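## Task

Every shelf position carries a lot number printed on the shelf lip beneath it, and several positions may carry the same number. Get one cardboard box from lot 418 and one from lot 414 onto the desk so that nothing of either box overhangs the desk's edge. All remaining cardboard boxes must stay on the shelves they started on. A lot that has no box in the room is simply skipped. The desk must stay roughly in place, and the robot must not topple or finish leaning, or the task is failed.

## Robot and tools

ROBOT. A simulated Hello Robot Stretch 3 with a single arm. The base has two drive wheels and cannot slide sideways; it is 0.33 m long, 0.34 m wide, with a rounded back, and pivots about a point between the wheels 0.05 m behind its front edge. A mast carries a lift, and a telescoping arm sticks out to the robot's right side. To shift the gripper forward or back you drive the base. With the arm in and wrist folded, turning sweeps a 0.28 m radius; an unfolded, level wrist reaches past that. Loose objects may occasionally get nudged by something else.

FRAMES. Base frame: origin on the floor between the drive wheels, x ahead, y to the left, z up, metres. hand_pose is reported in it, located where the closed fingertips meet. Odometry frame is the base frame as it was when the scene began; base_odometry counts wheel rotation only, so slipping shows as travel. Heading is radians, left positive.

TOOL move. One action per call. Either give base and/or joints (optionally with speeds, pace, contact_limits), or give servos alone. Extra arguments: cameras (list from head_camera, nav_camera, wrist_camera, or ["all"]; [] for none; omitted means all for an empty call, none otherwise) and blocking (true or omitted waits until every motion rests; false returns at once while motion continues). A move with no action just reports state and pictures, including the scene number and task.
- base: an object with exactly one key. translate_m is a relative drive from the current spot, metres, forward positive, -3 to 3. rotate_rad is a relative turn in place, radians, left positive, -6.4 to 6.4.
- joints: an object of absolute targets keyed by joint name, not offsets. lift_m 0 to 1.1 m; arm_m 0 to 0.52 m extension; wrist_yaw_rad -1.345 to 4.42 (0 = gripper in line with arm, positive swings it toward the front); wrist_pitch_rad -1.57 to 0.451 (0 level, negative tips fingers down); wrist_roll_rad -2.911 to 2.918 (0 = fingers side by side, level); gripper_m -0.089 to 0.179 (bigger is wider; fingertip gap is about 0.007 m under the value when almost shut, 0.025 m under when fully open); head_pan_rad -3.953 to 1.73 (0 ahead, positive left, -1.57 along the arm); head_tilt_rad -1.53 to 0.419 (negative looks down). Done tolerances: lift and arm ±0.004, wrist yaw and roll ±0.02, pitch ±0.05, gripper ±0.004, head ±0.1.
- pace: "default" or "max". speeds: per-key top speed, capped at the max pace value (translate 0.30 m/s, rotate 1.90 rad/s, lift 0.15 m/s, arm 0.40 m/s). Base speed is throttled to 0.10 m/s and 0.63 rad/s unless lift_m < 0.30, arm_m < 0.03 and wrist_yaw_rad > 2.54.
- contact_limits: effort percent, 1 to 100, at which a motion halts with contact_stop. arm_m and the base keys take one number; lift_m takes {"down": n, "up": n}, extra force beyond free motion (below about 12 it may trip in the air). Place a limit only alongside that motion's own command. The base has no contact stop unless you give one.
- servos: "reboot" re-enables servos that shut off after overload.
Every motion starts together. Long motions can end with time_out, so keep moves modest. Unknown keys make a call invalid; out-of-range numbers get it refused. A refusal, or an uncommanded stop appearing, cancels the rest of that reply's move, wait and finished_scene calls.

OTHER TOOLS. wait(seconds 0 to 10, cameras) lets time pass and returns state; it returns early once running moves settle. stop(cameras) brakes all your running motions; braked ones report "stopped" and may keep pressing. zoom_image(camera, region [x0,y0,x1,y1] pixels, top-left origin, at most 504 by 504) enlarges part of the latest picture, useful for reading lot numbers. finished_scene(scene) ends the current scene for good; make no further calls in that reply, and the result of the task must hold without the robot.

RESULTS. The move line reads "done" or the worst status. base_status and joint_status: done, moving, off_target (stuck short, maybe still pushing), stopped, contact_stop (that joint goes slack), time_out, torque_fault (joint limp until reboot). on_its_own lists uncommanded behaviour; "held at" is a target. motor_effort in percent, peak in brackets; positive wheel effort pushes forward. lidar_m: 12 ranges in 30 degree sectors, first straight ahead, counter-clockwise (4th left, 7th behind, 10th right), plane 0.17 m high; "-" means nothing or too close. wrist_depth_mm and head_depth_mm: 7x7 grids of median depth. base_tilt in degrees (forward, right); trust turned_by_imu over turned_by_wheels when they disagree by more than 0.15 rad. pictures names the returned images in order.

CAMERAS. head_camera images arrive rotated: turn them a quarter clockwise to view upright; nav_camera needs a quarter counter-clockwise. wrist_camera rides on the gripper. Calibration (K, distortion, T_world_to_cam from the base frame) is supplied and may be slightly off.

GRIPPER. Grasp by commanding gripper_m below the box width; release by commanding at least 0.05 above it. The reading does not confirm a hold; resend if the grip eases.

CAUTIONS. Before folding the wrist over the base (yaw 3.0) or unfolding, put lift_m in 0.32 to 0.95, pitch -0.4, roll near 0; after folding the lift may go to 0.25. With yaw under -0.4 keep pitch at -0.5 or lower. Pushing a rigid object with the gripper above about 0.45 m, or driving while snagged, can tip the robot; if tilt appears, back the gripper off. Use low contact limits near furniture. Avoid drops, slamming, hard hits, long stalls on the wrist or head, and shoving the desk.

Each tool is called after "Emit:" by a JSON object that holds its "name" and its "arguments", one argument or row to a line.

## Session

Emit:
{"name": "move", "arguments": {

}}

Emit:
{"name": "move", "arguments": {
  "joints": {"head_pan_rad":-1.57,"head_tilt_rad":-0.2},
  "cameras": ["head_camera","nav_camera"]
}}

Emit:
{"name": "move", "arguments": {
  "joints": {"head_pan_rad":-3.14},
  "cameras": ["nav_camera"]
}}

Emit:
{"name": "move", "arguments": {
  "joints": {"head_pan_rad":1.57},
  "cameras": ["nav_camera"]
}}

Scene clock: 0.00 s.
base_odometry: x=+0.000 y=+0.000 heading=+0.000
turned_by_wheels: +0.000
turned_by_imu: +0.000
base_tilt: forward=-0.3 right=-1.3
lidar_m: 0.73 0.73 0.85 1.53 2.66 1.26 1.01 1.11 1.82 1.63 1.40 0.83
head_depth_mm: 802 792 784 776 768 761 757 / 774 765 758 751 744 737 730 / 748 740 734 728 721 715 708 / 724 715 710 705 699 694 687 / 702 695 689 684 679 672 667 / 681 673 667 664 658 652 648 / 661 655 652 644 640 634 631
base_status: not commanded
joint_positions: lift_m=+0.374 arm_m=+0.001 wrist_yaw_rad=+3.009 wrist_pitch_rad=-0.462 wrist_roll_rad=+0.000 gripper_m=+0.037 head_pan_rad=+0.000 head_tilt_rad=-0.003
joint_status: not commanded
measured_speeds: all 0
motor_effort: left_wheel=-0.4 right_wheel=+0.1 lift_m=+22.4 arm_m=-1.9 wrist_yaw_rad=-1.0 wrist_pitch_rad=+1.9 wrist_roll_rad=-0.1 gripper_m=+0.3 head_pan_rad=+1.2 head_tilt_rad=+6.7
hand_pose: x=+0.0076 y=+0.0712 z=+0.3774 quat_wxyz=(+0.207, +0.697, +0.116, +0.676) (m; base frame)
wrist_depth_mm: - 138 - - - 859 - / - 151 - - - 975 - / - 167 922 - - 937 - / 840 775 203 821 806 791 762 / 698 671 212 657 648 671 666 / 590 599 126 579 128 582 578 / 522 546 287 355 507 509 509
pictures: head_camera (sideways), nav_camera (sideways), wrist_camera
camera_calibration:
head_camera: T_world_to_cam=[[0.049258, -0.0462949, -0.997713, 1.31416], [0.0559933, 0.997482, -0.0435198, 0.0560066], [0.997215, -0.0537216, 0.0517262, -0.117899], [0, 0, 0, 1]] pos_world=[0.0497012, -0.00136013, 1.31969]
nav_camera: T_world_to_cam=[[-0.0233498, 0.0170467, 0.999582, -1.25828], [0.00969844, -0.999804, 0.017277, 0.0275711], [0.99968, 0.0100978, 0.0231799, -0.0831342], [0, 0, 0, 1]] pos_world=[0.0534596, 0.0498547, 1.25921]
wrist_camera: T_world_to_cam=[[0.994963, -0.0965217, -0.0270514, 0.016197], [-0.0806635, -0.610724, -0.787724, 0.37395], [0.0595115, 0.785938, -0.615434, 0.342021], [0, 0, 0, 1]] pos_world=[-0.00630544, -0.0388635, 0.505499]

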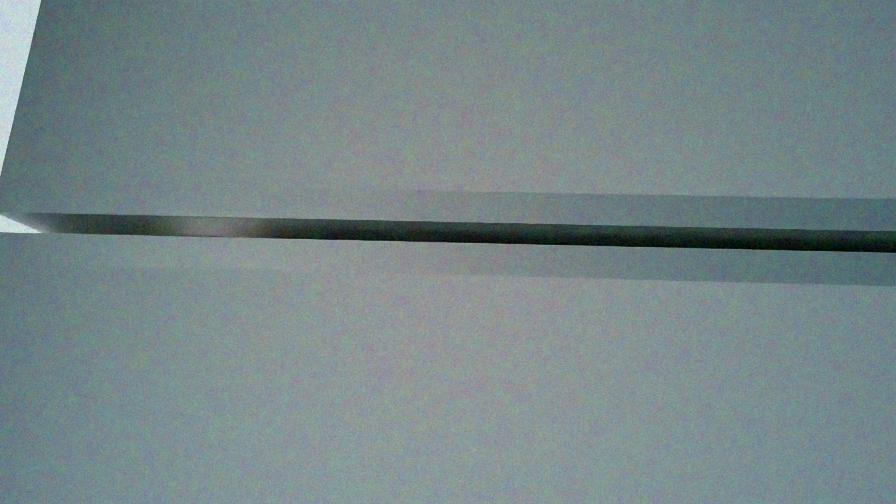

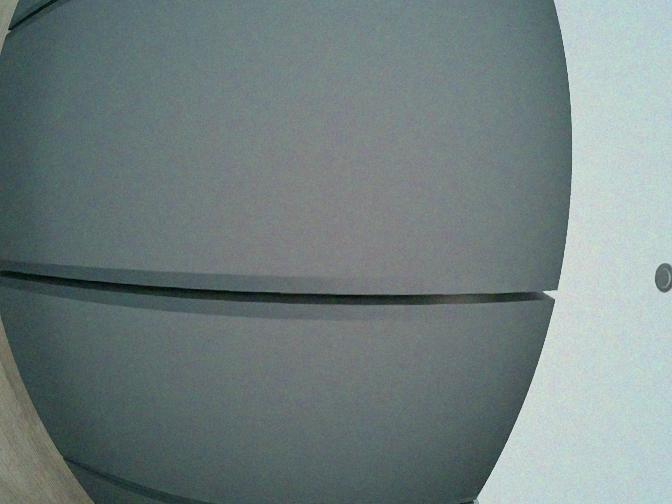

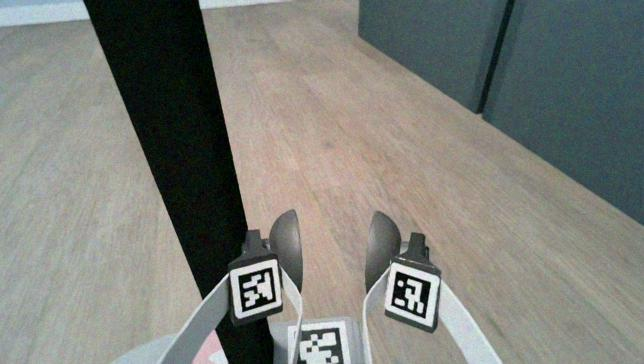

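Scene clock: 1.23 s.
move: done
base_odometry: x=+0.000 y=+0.000 heading=+0.000
turned_by_wheels: +0.000
turned_by_imu: +0.000
base_tilt: forward=-0.3 right=-1.2
lidar_m: 0.73 0.72 0.85 1.53 2.66 1.26 1.01 1.12 1.81 1.62 1.39 0.83
head_depth_mm: 2146 1836 1893 2296 2393 2277 1747 / 2074 2035 2125 2058 2063 2065 1741 / 2022 2027 2135 2180 2203 2229 1725 / 1946 1988 2054 2106 2141 2191 1728 / 1882 1732 1777 1800 1877 1896 1719 / 1817 1815 1888 1905 1941 1979 1675 / 1754 1814 1862 1903 1962 1959 1632
base_status: not commanded
joint_positions: lift_m=+0.374 arm_m=+0.001 wrist_yaw_rad=+3.009 wrist_pitch_rad=-0.462 wrist_roll_rad=+0.000 gripper_m=+0.037 head_pan_rad=-1.607 head_tilt_rad=-0.199
joint_status: all done
measured_speeds: all 0
motor_effort: left_wheel=-0.6(0.7) right_wheel=+0.3(1.1) lift_m=+23.5(23.8) arm_m=-3.6(3.8) wrist_yaw_rad=-1.0(1.1) wrist_pitch_rad=+1.9(2.1) wrist_roll_rad=-0.2(0.3) gripper_m=+0.0(0.8) head_pan_rad=+3.0(5.3) head_tilt_rad=-3.4(8.6)
hand_pose: x=+0.0076 y=+0.0712 z=+0.3774 quat_wxyz=(+0.207, +0.697, +0.116, +0.676) (m; base frame)
wrist_depth_mm: - 138 - - - 855 - / - 151 - - - 969 - / - 167 925 - - 947 - / 832 769 203 807 804 800 762 / 698 675 211 656 652 661 661 / 600 601 126 573 129 577 580 / 523 544 289 354 502 513 511
pictures: head_camera (sideways), nav_camera (sideways)
camera_calibration:
head_camera: T_world_to_cam=[[-0.0409988, 0.14785, -0.98816, 1.30199], [0.995152, -0.0824399, -0.0536237, 0.0633392], [-0.0893921, -0.985568, -0.143753, 0.143254], [0, 0, 0, 1]] pos_world=[0.00315363, -0.0460913, 1.31056]
nav_camera: T_world_to_cam=[[0.0108568, -0.17263, 0.984927, -1.23915], [-0.999617, 0.0232141, 0.0150875, 0.0365793], [-0.0254687, -0.984713, -0.172312, 0.177678], [0, 0, 0, 1]] pos_world=[0.0545437, -0.0398016, 1.25053]

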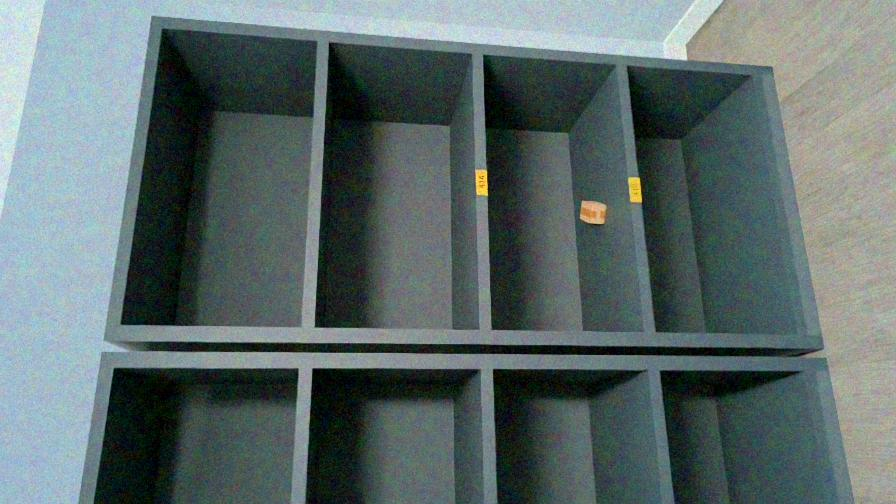

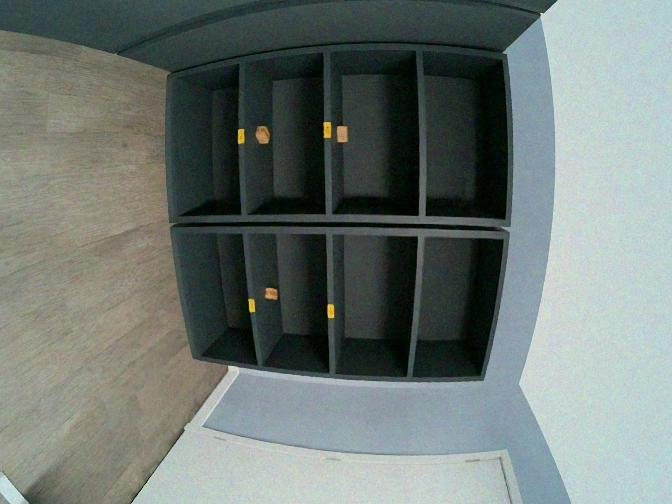

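Scene clock: 3.53 s.
move: done
base_odometry: x=+0.000 y=+0.000 heading=+0.000
turned_by_wheels: +0.000
turned_by_imu: +0.000
base_tilt: forward=-0.3 right=-1.2
lidar_m: 0.72 0.73 0.85 1.53 2.66 1.25 1.01 1.11 1.81 1.63 1.39 0.83
head_depth_mm: 1589 1647 1692 1744 1733 1089 1751 / 1527 1573 1638 1701 1709 1082 1448 / 1498 1537 1581 1646 1666 1074 1601 / 1449 1498 1546 1584 1600 1065 1324 / 1414 1451 1498 1538 1561 1061 1542 / 1376 1411 1444 1501 1533 1058 877 / 1340 1372 1401 1445 1481 1049 871
base_status: not commanded
joint_positions: lift_m=+0.374 arm_m=+0.001 wrist_yaw_rad=+3.009 wrist_pitch_rad=-0.462 wrist_roll_rad=+0.000 gripper_m=+0.037 head_pan_rad=-3.148 head_tilt_rad=-0.200
joint_status: all done
measured_speeds: translate_m=+0.000 rotate_rad=+0.000 lift_m=+0.000 arm_m=+0.000 wrist_yaw_rad=+0.000 wrist_pitch_rad=+0.000 wrist_roll_rad=+0.000 head_pan_rad=+0.024 head_tilt_rad=+0.000
motor_effort: left_wheel=-0.5(1.0) right_wheel=+0.3(1.2) lift_m=+23.0(24.1) arm_m=-6.4(6.4) wrist_yaw_rad=+0.5(2.1) wrist_pitch_rad=+1.8(2.0) wrist_roll_rad=-0.1(0.3) gripper_m=+0.9(0.9) head_pan_rad=+3.9(5.2) head_tilt_rad=-2.7(3.4)
hand_pose: x=+0.0076 y=+0.0712 z=+0.3774 quat_wxyz=(+0.207, +0.697, +0.116, +0.676) (m; base frame)
wrist_depth_mm: - 138 - - - 874 - / - 150 - - - 973 - / - 167 925 - - 923 - / 843 756 203 831 797 800 768 / 705 673 212 665 654 668 661 / 602 593 126 572 128 582 581 / 526 534 286 355 505 514 512
pictures: nav_camera (sideways)
camera_calibration:
nav_camera: T_world_to_cam=[[-0.172836, -0.0159581, 0.984821, -1.23782], [-0.00640793, 0.999866, 0.0150773, 0.03055], [-0.98493, -0.00370475, -0.172915, 0.18425], [0, 0, 0, 1]] pos_world=[-0.0322709, -0.0496166, 1.25043]

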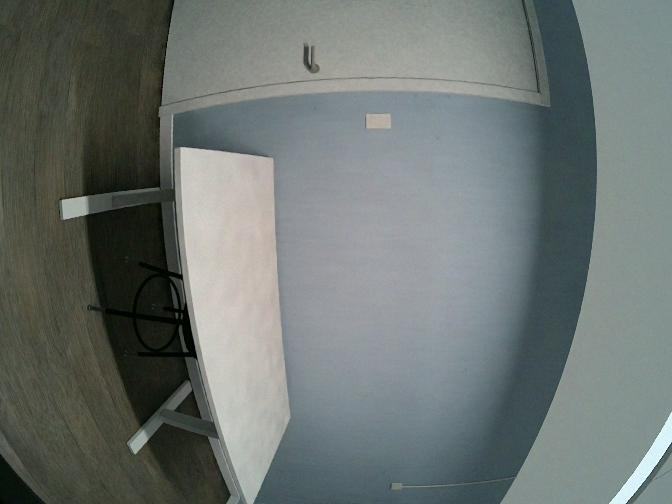

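Scene clock: 7.03 s.
move: done
base_odometry: x=+0.000 y=+0.000 heading=+0.000
turned_by_wheels: +0.000
turned_by_imu: +0.000
base_tilt: forward=-0.3 right=-1.3
lidar_m: 0.73 0.73 0.85 1.52 2.66 1.26 1.01 1.11 1.81 1.63 1.39 0.83
head_depth_mm: 1302 1203 1207 1214 1206 1221 1216 / 2364 1487 1492 1489 1499 1502 1502 / - 2614 2685 2781 2836 2216 1725 / - 2545 2634 2704 2799 2339 1720 / - 2464 2555 2640 2695 2331 1707 / - 2424 2493 2561 2601 2307 1704 / - 2342 2387 2448 2568 2287 1694
base_status: not commanded
joint_positions: lift_m=+0.374 arm_m=+0.001 wrist_yaw_rad=+3.009 wrist_pitch_rad=-0.462 wrist_roll_rad=+0.000 gripper_m=+0.037 head_pan_rad=+1.578 head_tilt_rad=-0.200
joint_status: all done
measured_speeds: translate_m=+0.000 rotate_rad=+0.000 lift_m=+0.000 arm_m=+0.000 wrist_yaw_rad=+0.000 wrist_pitch_rad=+0.000 wrist_roll_rad=+0.000 head_pan_rad=-0.024 head_tilt_rad=+0.000
motor_effort: left_wheel=-0.2(0.8) right_wheel=-0.1(1.1) lift_m=+23.5(24.3) arm_m=-9.6(10.2) wrist_yaw_rad=+0.2(1.6) wrist_pitch_rad=+1.9(2.1) wrist_roll_rad=+0.0(0.3) gripper_m=+0.1(1.1) head_pan_rad=-3.3(7.3) head_tilt_rad=-2.4(3.5)
hand_pose: x=+0.0076 y=+0.0712 z=+0.3774 quat_wxyz=(+0.207, +0.697, +0.116, +0.676) (m; base frame)
wrist_depth_mm: - 138 - - - 847 - / - 150 - - - 975 - / - 167 935 - - 952 - / 837 762 203 817 815 791 768 / 688 669 211 660 661 667 665 / 596 599 126 570 129 581 573 / 528 534 288 354 505 513 506
pictures: nav_camera (sideways)
camera_calibration:
nav_camera: T_world_to_cam=[[-0.0183938, 0.172601, 0.98482, -1.23875], [0.999676, 0.0205022, 0.015078, 0.0244603], [-0.0175885, 0.984778, -0.172922, 0.178421], [0, 0, 0, 1]] pos_world=[-0.0440995, 0.0376025, 1.25043]

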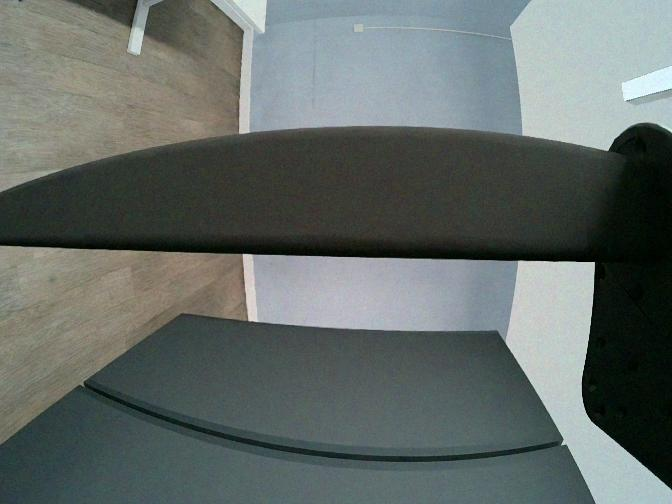

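Emit:
{"name": "move", "arguments": {
  "joints": {"head_pan_rad":-1.5,"head_tilt_rad":-0.3},
  "cameras": ["head_camera"]
}}

Emit:
{"name": "zoom_image", "arguments": {
  "camera": "head_camera",
  "region": [380, 90, 680, 250]
}}

Emit:
{"name": "move", "arguments": {
  "joints": {"head_pan_rad":-1.8,"head_tilt_rad":-0.3},
  "cameras": ["head_camera"]
}}

Emit:
{"name": "zoom_image", "arguments": {
  "camera": "head_camera",
  "region": [380, 200, 680, 400]
}}

Scene clock: 17.23 s.
move: done
base_odometry: x=+0.000 y=+0.000 heading=+0.000
turned_by_wheels: +0.000
turned_by_imu: +0.000
base_tilt: forward=-0.3 right=-1.3
lidar_m: 0.72 0.73 0.85 1.53 2.66 1.26 1.01 1.11 1.81 1.63 1.39 0.83
head_depth_mm: 1826 1981 2052 2043 2001 1970 1556 / 1843 1988 2113 2203 2314 1957 1555 / 1715 1932 2037 2164 2154 1913 1538 / 1581 1870 1980 2105 1958 1872 1527 / 1579 1652 1918 1888 1804 1827 1522 / 1637 1805 1917 2012 2065 1845 1522 / 1646 1790 1892 1983 1895 1837 1501
base_status: not commanded
joint_positions: lift_m=+0.374 arm_m=+0.001 wrist_yaw_rad=+3.009 wrist_pitch_rad=-0.462 wrist_roll_rad=+0.000 gripper_m=+0.037 head_pan_rad=-1.508 head_tilt_rad=-0.303
joint_status: all done
measured_speeds: translate_m=+0.000 rotate_rad=+0.000 lift_m=+0.000 arm_m=+0.000 wrist_yaw_rad=+0.000 wrist_pitch_rad=+0.000 wrist_roll_rad=+0.000 head_pan_rad=+0.024 head_tilt_rad=+0.000
motor_effort: left_wheel=-0.6(0.8) right_wheel=+0.4(1.4) lift_m=+24.2(24.8) arm_m=-12.6(13.2) wrist_yaw_rad=+0.2(1.6) wrist_pitch_rad=+1.9(2.0) wrist_roll_rad=+0.3(0.4) gripper_m=+0.3(1.0) head_pan_rad=+3.9(5.3) head_tilt_rad=+4.1(5.7)
hand_pose: x=+0.0076 y=+0.0712 z=+0.3774 quat_wxyz=(+0.207, +0.697, +0.116, +0.676) (m; base frame)
wrist_depth_mm: - 139 - - - 852 - / - 150 - - - 984 - / - 167 911 - - 938 - / 822 755 203 810 803 793 767 / 711 663 212 659 661 675 668 / 601 594 126 575 129 580 577 / 529 542 287 354 504 513 507
pictures: head_camera (sideways)
camera_calibration:
head_camera: T_world_to_cam=[[-0.0616926, 0.244728, -0.967627, 1.27522], [0.998071, 0.0218879, -0.0580979, 0.0692249], [0.0069612, -0.969345, -0.245606, 0.275155], [0, 0, 0, 1]] pos_world=[0.00766476, -0.0468758, 1.30554]

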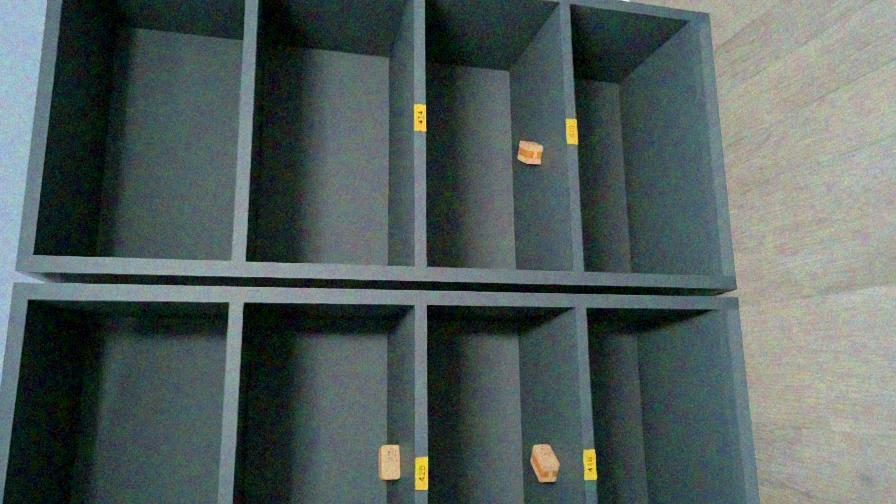

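Scaled by 1.680 from the camera's 896x504 image, which has a finer 1280x720 frame.

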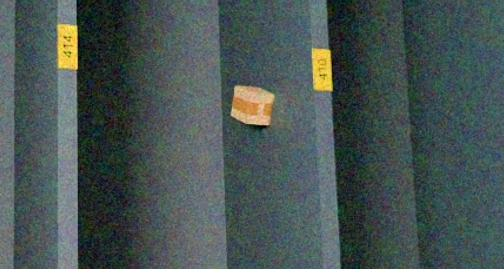

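Scene clock: 18.00 s.
move: done
base_odometry: x=+0.000 y=+0.000 heading=+0.000
turned_by_wheels: +0.000
turned_by_imu: +0.000
base_tilt: forward=-0.3 right=-1.3
lidar_m: 0.73 0.73 0.85 1.53 2.66 1.26 1.01 1.12 1.81 1.62 1.39 0.83
head_depth_mm: 1872 1911 1939 1993 2014 1952 1568 / 2127 2173 2230 2293 2361 2035 1539 / 2058 1866 1978 2073 2409 2013 1537 / 1977 2062 2199 2277 2268 2002 1531 / 1874 1979 2102 2201 2273 1930 1526 / 1757 1871 1991 2065 2060 1875 1523 / 1408 1560 1500 1576 1652 1749 1512
base_status: not commanded
joint_positions: lift_m=+0.374 arm_m=+0.001 wrist_yaw_rad=+3.009 wrist_pitch_rad=-0.462 wrist_roll_rad=+0.000 gripper_m=+0.037 head_pan_rad=-1.806 head_tilt_rad=-0.303
joint_status: all done
measured_speeds: all 0
motor_effort: left_wheel=+0.0(0.8) right_wheel=+0.6(1.2) lift_m=+24.1(24.7) arm_m=-12.9(13.5) wrist_yaw_rad=+0.1(1.7) wrist_pitch_rad=+2.0(2.1) wrist_roll_rad=+0.1(0.3) gripper_m=+0.4(1.0) head_pan_rad=-1.8(4.6) head_tilt_rad=+4.4(6.3)
hand_pose: x=+0.0076 y=+0.0712 z=+0.3774 quat_wxyz=(+0.207, +0.697, +0.116, +0.676) (m; base frame)
wrist_depth_mm: - 139 - - - 849 - / - 150 - - - 980 - / - 167 920 - - 951 - / 829 756 204 803 803 798 767 / 695 673 211 671 660 669 664 / 597 595 126 570 129 582 581 / 522 535 289 355 496 508 514
pictures: head_camera (sideways)
camera_calibration:
head_camera: T_world_to_cam=[[0.0127515, 0.252056, -0.967629, 1.27476], [0.960653, -0.27161, -0.0580917, 0.0694469], [-0.27746, -0.928814, -0.245602, 0.276906], [0, 0, 0, 1]] pos_world=[-0.00613914, -0.0452546, 1.30554]

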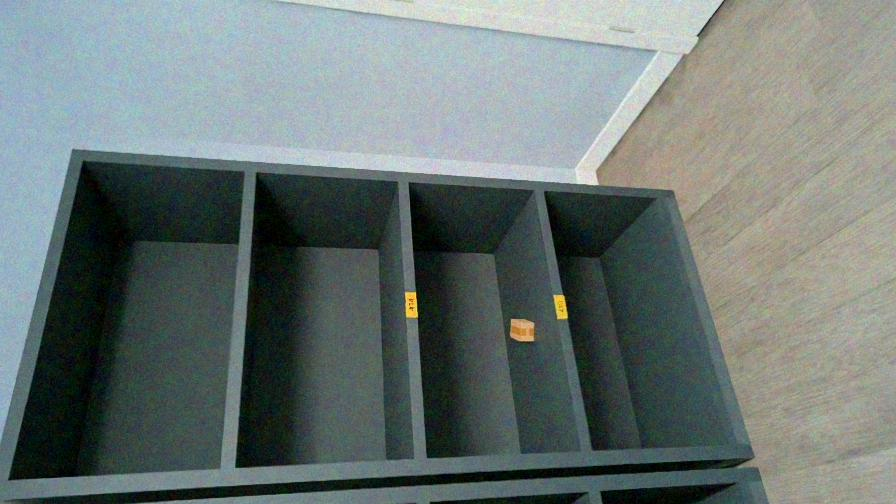

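Scaled by 1.680 from the camera's 896x504 image, which has a finer 1280x720 frame.

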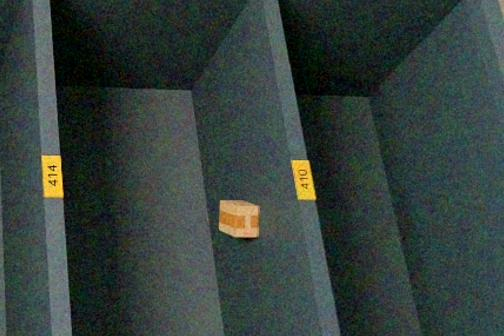

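Emit:
{"name": "move", "arguments": {
  "joints": {"head_pan_rad":-1.25},
  "cameras": ["head_camera"]
}}

Emit:
{"name": "zoom_image", "arguments": {
  "camera": "head_camera",
  "region": [380, 260, 680, 440]
}}

Scene clock: 23.83 s.
move: done
base_odometry: x=+0.000 y=+0.000 heading=+0.000
turned_by_wheels: +0.000
turned_by_imu: +0.000
base_tilt: forward=-0.2 right=-1.3
lidar_m: 0.72 0.73 0.85 1.53 2.67 1.26 1.01 1.12 1.82 1.62 1.39 0.83
head_depth_mm: 1526 1833 1895 2003 2046 1925 1563 / 1479 1471 1541 1618 1717 1833 1556 / 1676 1847 1961 2042 1958 1818 1536 / 1696 1862 1980 2084 2123 1896 1541 / 1723 1895 1994 2092 2117 1878 1535 / 1692 1871 1986 1974 1945 1867 1527 / 1491 1525 1562 1646 1726 1763 1517
base_status: not commanded
joint_positions: lift_m=+0.374 arm_m=+0.001 wrist_yaw_rad=+3.009 wrist_pitch_rad=-0.462 wrist_roll_rad=+0.000 gripper_m=+0.037 head_pan_rad=-1.233 head_tilt_rad=-0.300
joint_status: all done
measured_speeds: all 0
motor_effort: left_wheel=-0.4(0.8) right_wheel=+0.7(0.7) lift_m=+23.8(25.2) arm_m=-11.7(12.8) wrist_yaw_rad=-0.4(1.5) wrist_pitch_rad=+1.9(2.0) wrist_roll_rad=+0.1(0.3) gripper_m=+0.2(0.9) head_pan_rad=+1.0(5.7) head_tilt_rad=+5.6(6.3)
hand_pose: x=+0.0076 y=+0.0712 z=+0.3774 quat_wxyz=(+0.207, +0.697, +0.116, +0.676) (m; base frame)
wrist_depth_mm: - 138 - - - 850 - / - 150 - - - 977 - / - 167 926 - - 931 - / 837 763 204 817 811 800 768 / 709 674 212 662 652 671 674 / 600 592 126 570 128 582 582 / 534 537 287 354 506 513 508
pictures: head_camera (sideways)
camera_calibration:
head_camera: T_world_to_cam=[[-0.124674, 0.215455, -0.968522, 1.27681], [0.954721, 0.291797, -0.0579853, 0.0692846], [0.270119, -0.931898, -0.242079, 0.268968], [0, 0, 0, 1]] pos_world=[0.0203842, -0.0446609, 1.30574]

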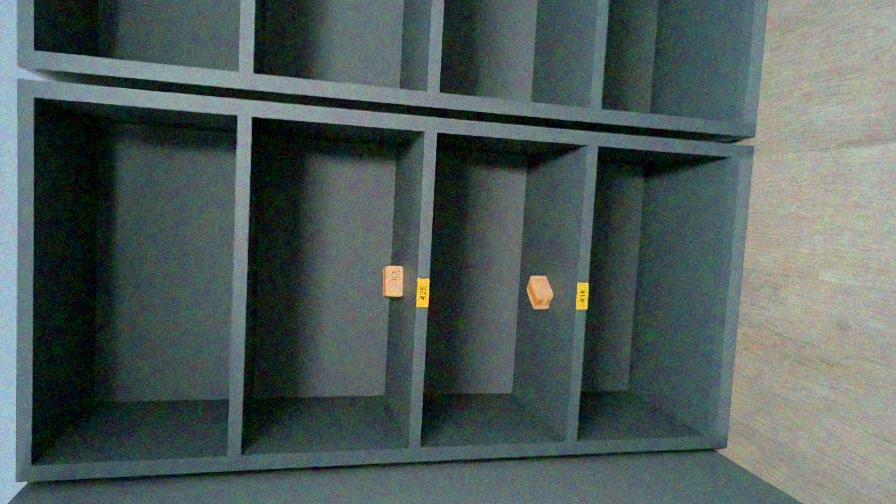

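Scaled by 1.680 from the camera's 896x504 image, which has a finer 1280x720 frame.

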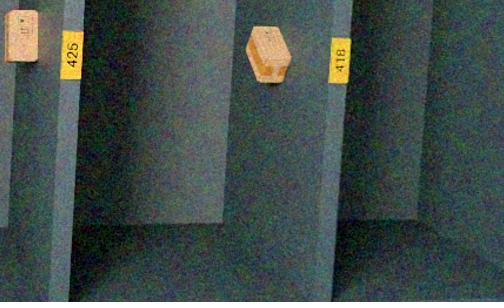

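Emit:
{"name": "move", "arguments": {
  "joints": {"head_pan_rad":-0.8,"head_tilt_rad":-0.4},
  "cameras": ["nav_camera","head_camera"]
}}

Emit:
{"name": "move", "arguments": {
  "joints": {"head_pan_rad":0.8,"head_tilt_rad":-0.4},
  "cameras": ["nav_camera"]
}}

Scene clock: 60.43 s.
move: done
base_odometry: x=+0.000 y=+0.000 heading=+0.000
turned_by_wheels: +0.000
turned_by_imu: +0.000
base_tilt: forward=-0.3 right=-1.3
lidar_m: 0.72 0.72 0.85 1.53 2.66 1.26 1.01 1.11 1.81 1.63 1.39 0.83
head_depth_mm: 1719 1787 1881 2023 2093 1769 1423 / 1594 1737 1920 2081 2200 1794 1427 / 1416 1523 1664 1800 1987 1792 1412 / 1179 1267 1366 1492 1636 1704 1406 / 1012 1074 1147 1225 1324 1439 1394 / 881 931 985 1049 1110 1194 1285 / 787 819 864 908 958 1022 1085
base_status: not commanded
joint_positions: lift_m=+0.374 arm_m=+0.001 wrist_yaw_rad=+3.009 wrist_pitch_rad=-0.462 wrist_roll_rad=+0.000 gripper_m=+0.037 head_pan_rad=-0.793 head_tilt_rad=-0.396
joint_status: all done
measured_speeds: all 0
motor_effort: left_wheel=+0.1(0.7) right_wheel=+0.5(1.1) lift_m=+25.6(25.6) arm_m=-12.0(12.7) wrist_yaw_rad=+1.4(1.4) wrist_pitch_rad=+1.9(2.0) wrist_roll_rad=+0.2(0.3) gripper_m=+0.3(1.0) head_pan_rad=+2.1(5.7) head_tilt_rad=-4.1(7.6)
hand_pose: x=+0.0076 y=+0.0712 z=+0.3774 quat_wxyz=(+0.207, +0.697, +0.116, +0.676) (m; base frame)
wrist_depth_mm: - 138 - - - 873 - / - 151 - - - 972 - / - 167 940 - - 934 - / 845 768 203 802 812 790 771 / 699 672 211 661 648 672 673 / 597 601 126 570 128 580 583 / 526 538 287 354 503 517 504
pictures: head_camera (sideways), nav_camera (sideways)
camera_calibration:
head_camera: T_world_to_cam=[[-0.269461, 0.207517, -0.940387, 1.24093], [0.735216, 0.675018, -0.0617135, 0.0754274], [0.621971, -0.708017, -0.33446, 0.387073], [0, 0, 0, 1]] pos_world=[0.0381769, -0.0343729, 1.30107]
nav_camera: T_world_to_cam=[[0.265953, -0.24572, 0.932143, -1.17173], [-0.701341, -0.712721, 0.0122229, 0.0385336], [0.661355, -0.657001, -0.361883, 0.420197], [0, 0, 0, 1]] pos_world=[0.0607497, 0.0156167, 1.24381]

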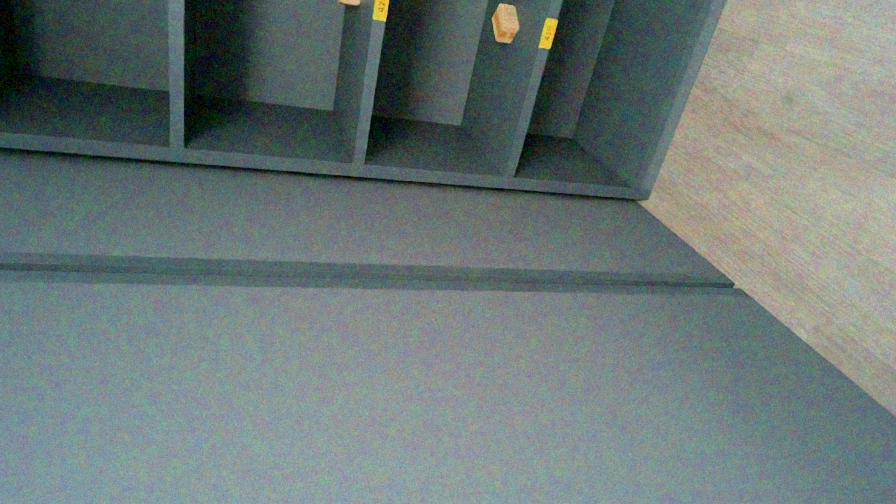

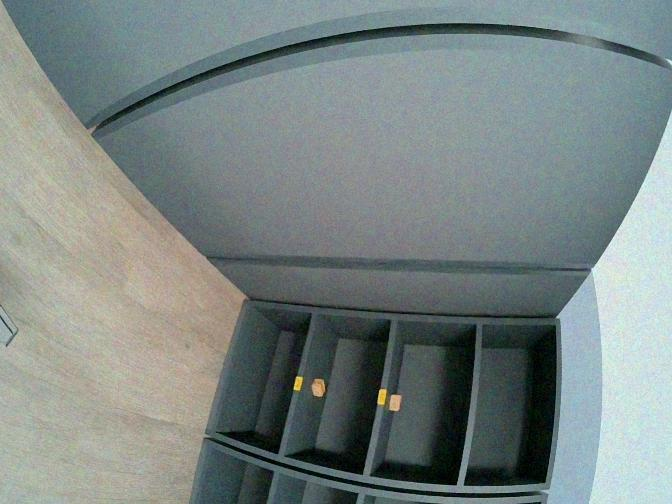

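Scene clock: 61.67 s.
move: done
base_odometry: x=+0.000 y=+0.000 heading=+0.000
turned_by_wheels: +0.000
turned_by_imu: +0.000
base_tilt: forward=-0.4 right=-1.4
lidar_m: 0.72 0.73 0.85 1.53 2.66 1.26 1.01 1.11 1.81 1.63 1.39 0.83
head_depth_mm: 598 626 658 695 734 778 830 / 631 665 703 742 788 842 902 / 672 710 751 799 851 914 985 / 717 760 807 865 931 997 1085 / 772 819 876 943 1013 1103 1207 / 831 889 960 1038 1124 1241 1321 / 900 968 1057 1144 1259 1396 1376
base_status: not commanded
joint_positions: lift_m=+0.374 arm_m=+0.001 wrist_yaw_rad=+3.009 wrist_pitch_rad=-0.462 wrist_roll_rad=+0.000 gripper_m=+0.037 head_pan_rad=+0.840 head_tilt_rad=-0.400
joint_status: all done
measured_speeds: translate_m=+0.000 rotate_rad=+0.000 lift_m=+0.000 arm_m=+0.000 wrist_yaw_rad=+0.000 wrist_pitch_rad=+0.000 wrist_roll_rad=+0.000 head_pan_rad=-0.024 head_tilt_rad=+0.000
motor_effort: left_wheel=+0.2(0.7) right_wheel=-0.2(1.1) lift_m=+24.2(25.5) arm_m=-11.7(12.5) wrist_yaw_rad=+0.0(1.6) wrist_pitch_rad=+2.0(2.0) wrist_roll_rad=+0.0(0.3) gripper_m=+0.4(0.9) head_pan_rad=-3.3(6.2) head_tilt_rad=-4.4(9.2)
hand_pose: x=+0.0076 y=+0.0712 z=+0.3774 quat_wxyz=(+0.207, +0.697, +0.116, +0.676) (m; base frame)
wrist_depth_mm: - 138 - - - 875 - / - 150 - - - 965 - / - 167 909 - - 943 - / 834 764 203 808 805 789 768 / 700 670 211 662 651 675 663 / 596 596 126 575 129 581 576 / 528 543 287 353 500 507 512
pictures: nav_camera (sideways)
camera_calibration:
nav_camera: T_world_to_cam=[[0.230676, 0.282813, 0.931024, -1.17004], [0.754867, -0.655766, 0.0121684, 0.0297285], [0.613975, 0.699992, -0.364756, 0.424173], [0, 0, 0, 1]] pos_world=[-0.0129721, 0.0534794, 1.24369]

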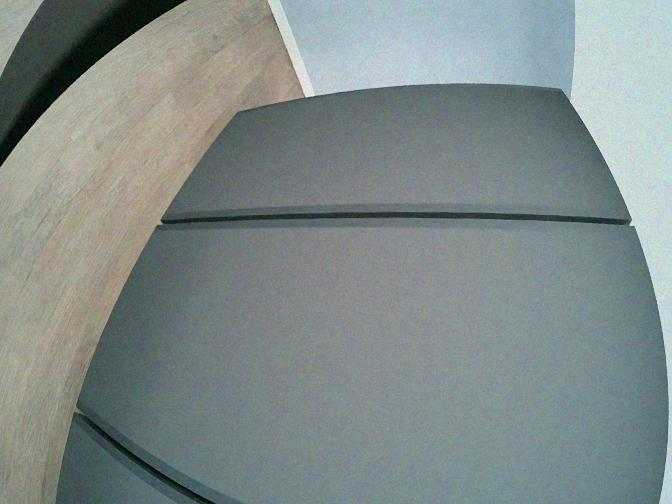

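Emit:
{"name": "move", "arguments": {
  "base": {"rotate_rad":-1.5708},
  "joints": {"lift_m":0.6}
}}

Emit:
{"name": "move", "arguments": {
  "base": {"translate_m":1.0}
}}

Emit:
{"name": "move", "arguments": {
  "base": {"rotate_rad":1.5708}
}}

Emit:
{"name": "move", "arguments": {
  "base": {"translate_m":0.59},
  "joints": {"head_pan_rad":-1.57,"head_tilt_rad":-0.65},
  "contact_limits": {"translate_m":30}
}}

Emit:
{"name": "move", "arguments": {
  "joints": {"wrist_yaw_rad":0.2,"wrist_pitch_rad":-0.4,"gripper_m":0.17},
  "cameras": ["all"]
}}

Scene clock: 88.30 s.
move: done
base_odometry: x=+0.000 y=+0.000 heading=-1.570
turned_by_wheels: -1.570
turned_by_imu: -1.545
base_tilt: forward=-0.2 right=-1.2
lidar_m: 1.63 1.37 0.82 0.73 0.73 0.86 1.58 2.67 1.26 1.01 1.56 1.82
head_depth_mm: 1736 1809 1891 2006 2101 1776 1428 / 1500 1606 1788 1969 2142 1796 1417 / 1327 1450 1589 1732 1917 1799 1416 / 1128 1210 1309 1422 1556 1646 1400 / 974 1032 1102 1184 1287 1389 1382 / 856 905 959 1015 1087 1168 1257 / 768 801 845 890 944 996 1073
base_status: done
joint_positions: lift_m=+0.600 arm_m=+0.001 wrist_yaw_rad=+3.009 wrist_pitch_rad=-0.462 wrist_roll_rad=+0.000 gripper_m=+0.037 head_pan_rad=+0.800 head_tilt_rad=-0.400
joint_status: all done
measured_speeds: all 0
motor_effort: left_wheel=+7.9(11.9) right_wheel=-10.0(13.4) lift_m=+27.0(34.0) arm_m=-12.6(13.6) wrist_yaw_rad=-1.0(1.9) wrist_pitch_rad=+1.9(2.1) wrist_roll_rad=-0.1(0.4) gripper_m=+0.0(1.1) head_pan_rad=-3.4(3.9) head_tilt_rad=-2.9(4.6)
hand_pose: x=+0.0076 y=+0.0712 z=+0.6029 quat_wxyz=(+0.207, +0.697, +0.116, +0.676) (m; base frame)
wrist_depth_mm: - 138 - 759 - - - / - 150 161 832 - - - / - 166 175 901 - - - / - 185 191 - - - - / - - 212 971 957 982 966 / 871 850 126 827 128 841 833 / 763 768 286 745 724 735 736
pictures: none

Scene clock: 99.43 s.
move: done
base_odometry: x=+0.000 y=-1.000 heading=-1.570
turned_by_wheels: +0.000
turned_by_imu: +0.001
base_tilt: forward=-0.4 right=-1.1
lidar_m: 0.65 0.65 1.07 0.94 0.94 1.12 2.05 1.57 1.30 1.32 1.33 1.10
head_depth_mm: 647 964 1007 956 716 1072 848 / 666 1013 1074 940 1208 1066 869 / 985 1081 1145 930 1284 1055 922 / 1056 1154 1230 918 1361 1052 1280 / 1105 1207 1291 988 1404 1079 1321 / 1006 1086 1152 1066 1281 1174 1304 / 905 962 1025 1057 1159 1233 1314
base_status: done
joint_positions: lift_m=+0.600 arm_m=+0.001 wrist_yaw_rad=+3.009 wrist_pitch_rad=-0.462 wrist_roll_rad=+0.000 gripper_m=+0.037 head_pan_rad=+0.800 head_tilt_rad=-0.400
joint_status: not commanded
measured_speeds: all 0
motor_effort: left_wheel=+2.5(11.2) right_wheel=+6.6(10.5) lift_m=+24.7(27.0) arm_m=-10.8(13.2) wrist_yaw_rad=-0.4(2.1) wrist_pitch_rad=+2.0(2.1) wrist_roll_rad=+0.0(0.3) gripper_m=+0.5(0.9) head_pan_rad=-2.6(3.7) head_tilt_rad=+0.1(3.7)
hand_pose: x=+0.0076 y=+0.0712 z=+0.6029 quat_wxyz=(+0.207, +0.697, +0.116, +0.676) (m; base frame)
wrist_depth_mm: - 138 168 965 - - - / - 150 954 - - - - / - 166 - - - - - / - - 204 - - - - / - - 211 947 933 925 - / 871 876 126 816 129 835 789 / 758 758 286 763 739 739 719
pictures: none

Scene clock: 103.03 s.
move: done
base_odometry: x=+0.000 y=-1.000 heading=+0.000
turned_by_wheels: +1.570
turned_by_imu: +1.545
base_tilt: forward=-0.3 right=-1.3
lidar_m: 0.94 0.94 1.11 1.99 1.56 1.30 1.32 1.33 1.11 0.65 0.65 1.07
head_depth_mm: 775 813 858 904 957 1022 1082 / 818 860 905 963 1024 1094 1178 / 867 912 970 1032 1099 1187 1281 / 917 973 1041 1110 1191 1275 1352 / 984 1047 1121 1199 1291 1406 1400 / 1045 1124 1206 1305 1419 1546 1393 / 1125 1215 1315 1430 1567 1675 1377
base_status: done
joint_positions: lift_m=+0.600 arm_m=+0.001 wrist_yaw_rad=+3.009 wrist_pitch_rad=-0.462 wrist_roll_rad=+0.000 gripper_m=+0.037 head_pan_rad=+0.800 head_tilt_rad=-0.400
joint_status: not commanded
measured_speeds: all 0
motor_effort: left_wheel=-8.1(13.2) right_wheel=+9.4(11.9) lift_m=+25.4(25.9) arm_m=-12.7(13.4) wrist_yaw_rad=+0.3(1.5) wrist_pitch_rad=+2.0(2.1) wrist_roll_rad=-0.1(0.3) gripper_m=+0.3(1.1) head_pan_rad=-2.3(3.3) head_tilt_rad=+0.9(1.1)
hand_pose: x=+0.0076 y=+0.0712 z=+0.6029 quat_wxyz=(+0.207, +0.697, +0.116, +0.676) (m; base frame)
wrist_depth_mm: - 139 - - - - - / - 151 - - - - - / - 167 - - - - - / - - 204 - - - - / - - 212 960 955 967 935 / 866 866 126 828 129 838 837 / 772 753 286 739 730 739 736
pictures: none

Scene clock: 110.07 s.
move: done
base_odometry: x=+0.590 y=-1.000 heading=+0.000
turned_by_wheels: +0.000
turned_by_imu: +0.000
base_tilt: forward=-0.3 right=-1.1
lidar_m: 0.37 0.37 0.44 0.79 3.62 1.81 1.89 1.55 0.74 0.97 0.60 0.42
head_depth_mm: 834 879 804 883 961 1012 1168 / 848 947 793 1084 1048 1174 1165 / 826 920 782 1188 1041 919 1151 / 807 894 752 618 1036 885 1130 / 790 870 719 613 988 876 1124 / 770 850 754 603 1016 853 1115 / 755 830 743 570 1012 822 1113
base_status: done
joint_positions: lift_m=+0.600 arm_m=+0.001 wrist_yaw_rad=+3.009 wrist_pitch_rad=-0.462 wrist_roll_rad=+0.000 gripper_m=+0.037 head_pan_rad=-1.570 head_tilt_rad=-0.650
joint_status: all done
measured_speeds: all 0
motor_effort: left_wheel=+4.4(8.6) right_wheel=+5.4(15.0) lift_m=+26.3(26.8) arm_m=-12.2(13.7) wrist_yaw_rad=-0.4(1.8) wrist_pitch_rad=+1.9(2.1) wrist_roll_rad=-0.1(0.4) gripper_m=+0.5(1.0) head_pan_rad=+3.5(5.3) head_tilt_rad=+3.4(7.5)
contact_limits: translate_m 30 (maximum 100)
hand_pose: x=+0.0076 y=+0.0712 z=+0.6029 quat_wxyz=(+0.207, +0.697, +0.116, +0.676) (m; base frame)
wrist_depth_mm: - 138 - - - - - / - 151 - - - - - / - 167 - - - - - / - - 203 - - - - / - - 211 969 152 - - / 861 865 126 829 126 - - / 764 755 287 751 736 - -
pictures: none

Scene clock: 112.47 s.
move: done
base_odometry: x=+0.590 y=-1.000 heading=+0.000
turned_by_wheels: +0.000
turned_by_imu: +0.000
base_tilt: forward=-0.3 right=-1.2
lidar_m: 0.37 0.37 0.44 0.79 3.62 1.82 1.89 1.55 0.74 0.96 0.60 0.42
head_depth_mm: 837 882 808 883 961 1012 1167 / 849 945 794 1077 1045 1176 1168 / 829 921 783 1183 1038 916 1145 / 806 895 748 618 1025 890 1125 / 790 873 721 613 992 877 1122 / 772 851 753 604 1017 853 1119 / 754 830 743 572 1011 821 1111
base_status: not commanded
joint_positions: lift_m=+0.600 arm_m=+0.001 wrist_yaw_rad=+0.203 wrist_pitch_rad=-0.420 wrist_roll_rad=+0.000 gripper_m=+0.170 head_pan_rad=-1.570 head_tilt_rad=-0.650
joint_status: all done
measured_speeds: all 0
motor_effort: left_wheel=+4.2(5.0) right_wheel=+5.1(6.2) lift_m=+26.6(27.2) arm_m=-12.4(12.8) wrist_yaw_rad=-3.9(7.2) wrist_pitch_rad=+3.2(6.4) wrist_roll_rad=-0.1(0.3) gripper_m=+0.2(82.0) head_pan_rad=+3.5(4.1) head_tilt_rad=+3.3(4.1)
contact_limits: translate_m 30 (maximum 100)
hand_pose: x=+0.0237 y=-0.3651 z=+0.6121 quat_wxyz=(+0.703, +0.217, -0.673, -0.077) (m; base frame)
wrist_depth_mm: - - - - - - 665 / - - - 456 - - - / - - - - - - - / - - - - - - - / - 143 - - - 139 - / - 124 - - - - - / - - - - - - 106
pictures: head_camera (sideways), nav_camera (sideways), wrist_camera
camera_calibration:
head_camera: T_world_to_cam=[[-0.0467602, 0.562013, -0.825806, 1.09009], [0.997498, -0.0176043, -0.0684629, 0.082622], [-0.0530148, -0.826941, -0.559784, 0.684389], [0, 0, 0, 1]] pos_world=[0.00484046, -0.0452431, 1.28897]
nav_camera: T_world_to_cam=[[0.0175201, -0.583884, 0.811648, -1.01303], [-0.999788, -0.0189948, 0.00791675, 0.0460203], [0.0107946, -0.811615, -0.584093, 0.713339], [0, 0, 0, 1]] pos_world=[0.0560587, -0.0116618, 1.23852]
wrist_camera: T_world_to_cam=[[-0.971028, -0.237593, -0.0255618, -0.0413804], [-0.118274, 0.570797, -0.812528, 0.741146], [0.207642, -0.785965, -0.582361, 0.230825], [0, 0, 0, 1]] pos_world=[-0.000451984, -0.251455, 0.735568]

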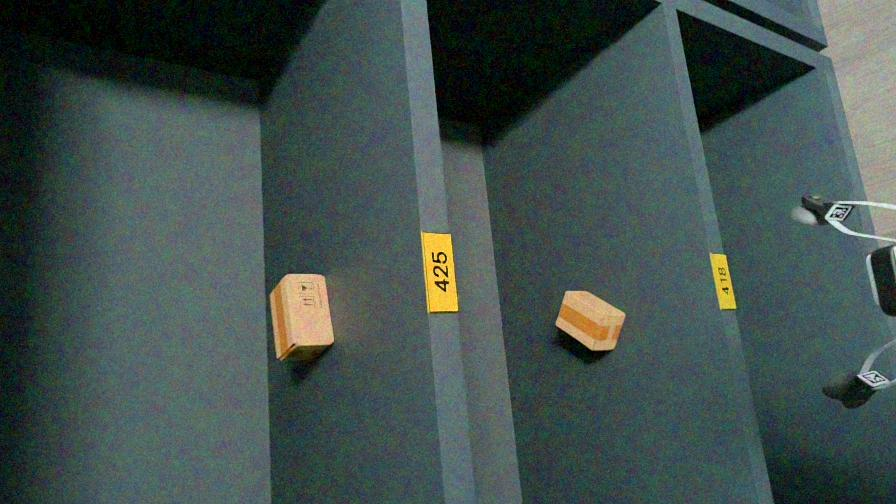

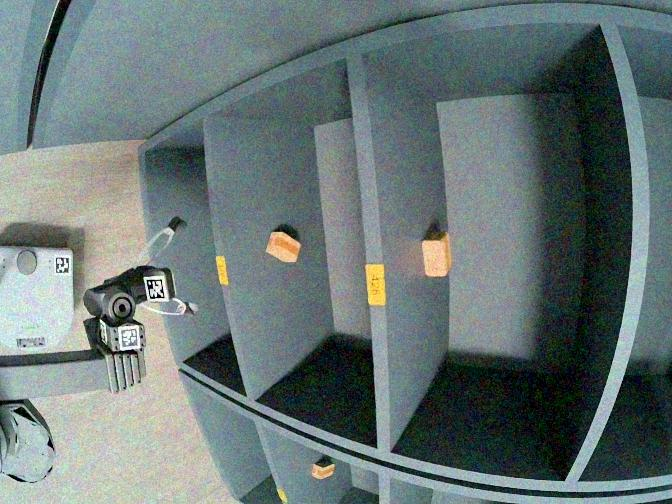

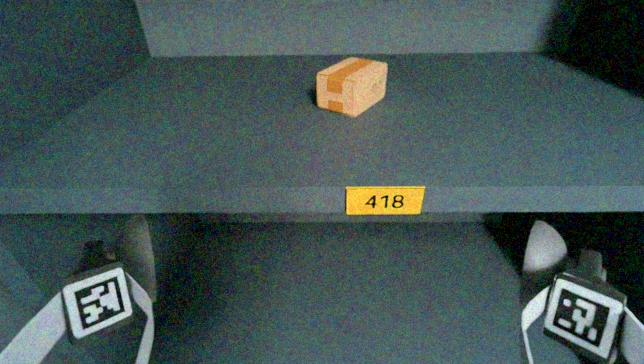

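Emit:
{"name": "move", "arguments": {
  "joints": {"wrist_yaw_rad":0.35,"lift_m":0.58,"arm_m":0.24},
  "cameras": ["head_camera","wrist_camera"]
}}

Scene clock: 138.40 s.
move: done
base_odometry: x=+0.590 y=-1.000 heading=+0.000
turned_by_wheels: +0.000
turned_by_imu: +0.000
base_tilt: forward=-0.4 right=-1.3
lidar_m: 0.37 0.37 0.44 0.79 3.63 1.82 1.90 1.56 0.74 0.96 0.60 0.42
head_depth_mm: 834 880 803 883 962 1013 1161 / 845 945 792 1083 1048 925 1142 / 823 922 782 1191 1040 570 1106 / 808 895 751 618 1031 581 1122 / 789 873 719 611 988 852 1124 / 769 851 755 602 1019 832 1120 / 753 830 742 572 1008 825 1109
base_status: not commanded
joint_positions: lift_m=+0.580 arm_m=+0.240 wrist_yaw_rad=+0.347 wrist_pitch_rad=-0.420 wrist_roll_rad=+0.000 gripper_m=+0.170 head_pan_rad=-1.570 head_tilt_rad=-0.650
joint_status: all done
measured_speeds: all 0
motor_effort: left_wheel=+4.7(4.9) right_wheel=+5.5(6.1) lift_m=+29.6(33.9) arm_m=+13.1(15.4) wrist_yaw_rad=+2.8(5.8) wrist_pitch_rad=+3.1(3.3) wrist_roll_rad=-0.1(0.3) gripper_m=+0.4(1.2) head_pan_rad=+3.2(4.0) head_tilt_rad=+3.1(4.0)
contact_limits: translate_m 30 (maximum 100)
hand_pose: x=+0.0547 y=-0.5958 z=+0.5923 quat_wxyz=(+0.707, +0.265, -0.655, -0.026) (m; base frame)
wrist_depth_mm: - 504 - - - - - / - - - - - - - / - - - 268 277 - - / 314 303 309 265 284 305 303 / 270 257 258 255 253 253 252 / 116 141 219 219 217 210 208 / 183 188 191 191 189 188 106
pictures: head_camera (sideways), wrist_camera
camera_calibration:
head_camera: T_world_to_cam=[[-0.0467659, 0.561897, -0.825884, 1.09019], [0.997498, -0.0176098, -0.0684645, 0.0826238], [-0.0530137, -0.827019, -0.559668, 0.684236], [0, 0, 0, 1]] pos_world=[0.00484045, -0.0452437, 1.28897]
wrist_camera: T_world_to_cam=[[-0.926993, -0.374207, -0.0255445, -0.150524], [-0.198581, 0.547423, -0.812954, 0.851088], [0.318197, -0.74853, -0.581768, 0.0472993], [0, 0, 0, 1]] pos_world=[0.0144241, -0.486827, 0.715567]

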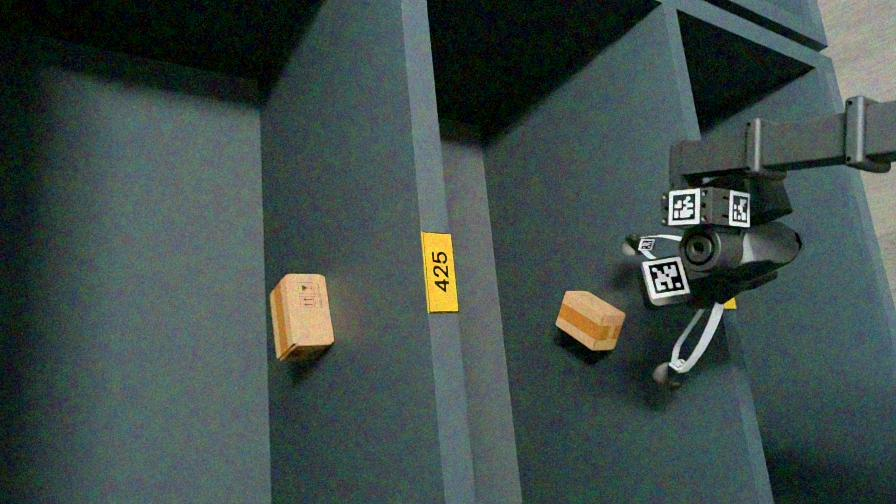

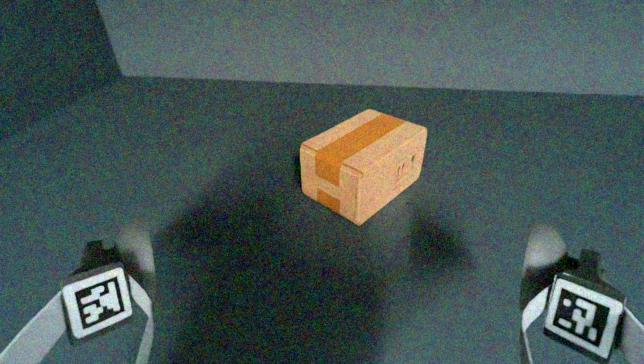

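Emit:
{"name": "move", "arguments": {
  "joints": {"lift_m":0.67}
}}

Emit:
{"name": "move", "arguments": {
  "base": {"translate_m":-0.095},
  "joints": {"wrist_yaw_rad":1.16,"arm_m":0.49},
  "cameras": ["head_camera","wrist_camera"]
}}

Scene clock: 175.97 s.
move: done
base_odometry: x=+0.590 y=-1.000 heading=+0.000
turned_by_wheels: +0.000
turned_by_imu: +0.000
base_tilt: forward=-0.3 right=-1.2
lidar_m: 0.37 0.37 0.44 0.79 3.64 1.82 1.89 1.55 0.74 0.96 0.60 0.42
head_depth_mm: 839 880 804 882 962 1012 1169 / 846 946 795 1086 1048 495 383 / 827 923 784 1190 1035 514 1153 / 806 894 749 620 1029 537 1130 / 793 872 721 612 969 836 1124 / 772 853 751 603 1017 849 1118 / 754 831 741 572 1005 822 1117
base_status: not commanded
joint_positions: lift_m=+0.670 arm_m=+0.240 wrist_yaw_rad=+0.347 wrist_pitch_rad=-0.419 wrist_roll_rad=+0.000 gripper_m=+0.170 head_pan_rad=-1.570 head_tilt_rad=-0.650
joint_status: all done
measured_speeds: all 0
motor_effort: left_wheel=+4.4(4.8) right_wheel=+5.2(5.7) lift_m=+31.0(33.6) arm_m=+12.8(13.9) wrist_yaw_rad=+1.8(3.2) wrist_pitch_rad=+3.1(3.3) wrist_roll_rad=-0.1(0.4) gripper_m=-0.1(1.0) head_pan_rad=+2.8(3.9) head_tilt_rad=+2.7(3.5)
contact_limits: translate_m 30 (maximum 100)
hand_pose: x=+0.0547 y=-0.5959 z=+0.6824 quat_wxyz=(+0.707, +0.265, -0.655, -0.026) (m; base frame)
wrist_depth_mm: - 499 - - - - - / - 553 - - - - - / - - - - - - - / - - - - - - - / - 143 - 312 322 - - / - 127 319 314 317 307 313 / 274 281 287 283 282 275 106
pictures: none

Scene clock: 179.03 s.
move: done
base_odometry: x=+0.495 y=-1.000 heading=+0.000
turned_by_wheels: +0.000
turned_by_imu: +0.000
base_tilt: forward=-0.4 right=-1.2
lidar_m: 0.46 0.46 0.55 0.99 2.67 1.73 1.80 1.47 0.69 0.93 0.76 0.53
head_depth_mm: 707 727 721 753 848 1036 1188 / 836 899 789 934 967 477 375 / 847 938 780 674 939 913 1150 / 823 911 767 704 963 912 1145 / 805 887 758 750 959 882 1123 / 788 866 714 603 950 871 1118 / 769 853 738 597 1008 844 1109
base_status: done
joint_positions: lift_m=+0.670 arm_m=+0.490 wrist_yaw_rad=+1.157 wrist_pitch_rad=-0.419 wrist_roll_rad=+0.000 gripper_m=+0.170 head_pan_rad=-1.570 head_tilt_rad=-0.650
joint_status: all done
measured_speeds: all 0
motor_effort: left_wheel=-9.4(10.7) right_wheel=-2.1(11.3) lift_m=+28.6(31.4) arm_m=+13.4(15.0) wrist_yaw_rad=+1.1(4.5) wrist_pitch_rad=+3.1(3.2) wrist_roll_rad=-0.1(0.3) gripper_m=+0.1(1.1) head_pan_rad=+3.0(3.9) head_tilt_rad=+2.7(3.3)
hand_pose: x=+0.1839 y=-0.7253 z=+0.6824 quat_wxyz=(+0.660, +0.501, -0.498, +0.255) (m; base frame)
wrist_depth_mm: - - - 525 - 296 246 / - - - 563 - 308 257 / - - - 578 - 316 270 / - - - - 458 329 280 / - 143 - - - 328 291 / - 127 318 315 316 304 285 / 273 279 285 231 282 274 106
pictures: head_camera (sideways), wrist_camera
camera_calibration:
head_camera: T_world_to_cam=[[-0.0467659, 0.561897, -0.825884, 1.09019], [0.997498, -0.0176098, -0.0684645, 0.0826238], [-0.0530137, -0.827019, -0.559668, 0.684236], [0, 0, 0, 1]] pos_world=[0.00484045, -0.0452437, 1.28897]
wrist_camera: T_world_to_cam=[[-0.368208, -0.929394, -0.0254959, -0.582339], [-0.5332, 0.233549, -0.813113, 0.854812], [0.761657, -0.2858, -0.581547, 0.215727], [0, 0, 0, 1]] pos_world=[0.0770533, -0.679208, 0.805667]

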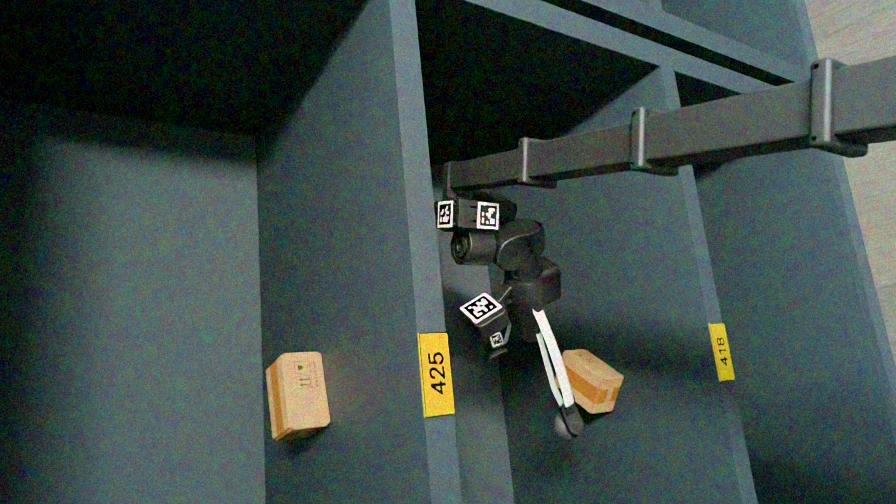

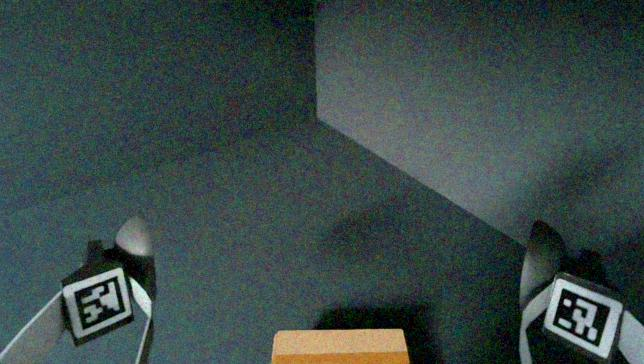

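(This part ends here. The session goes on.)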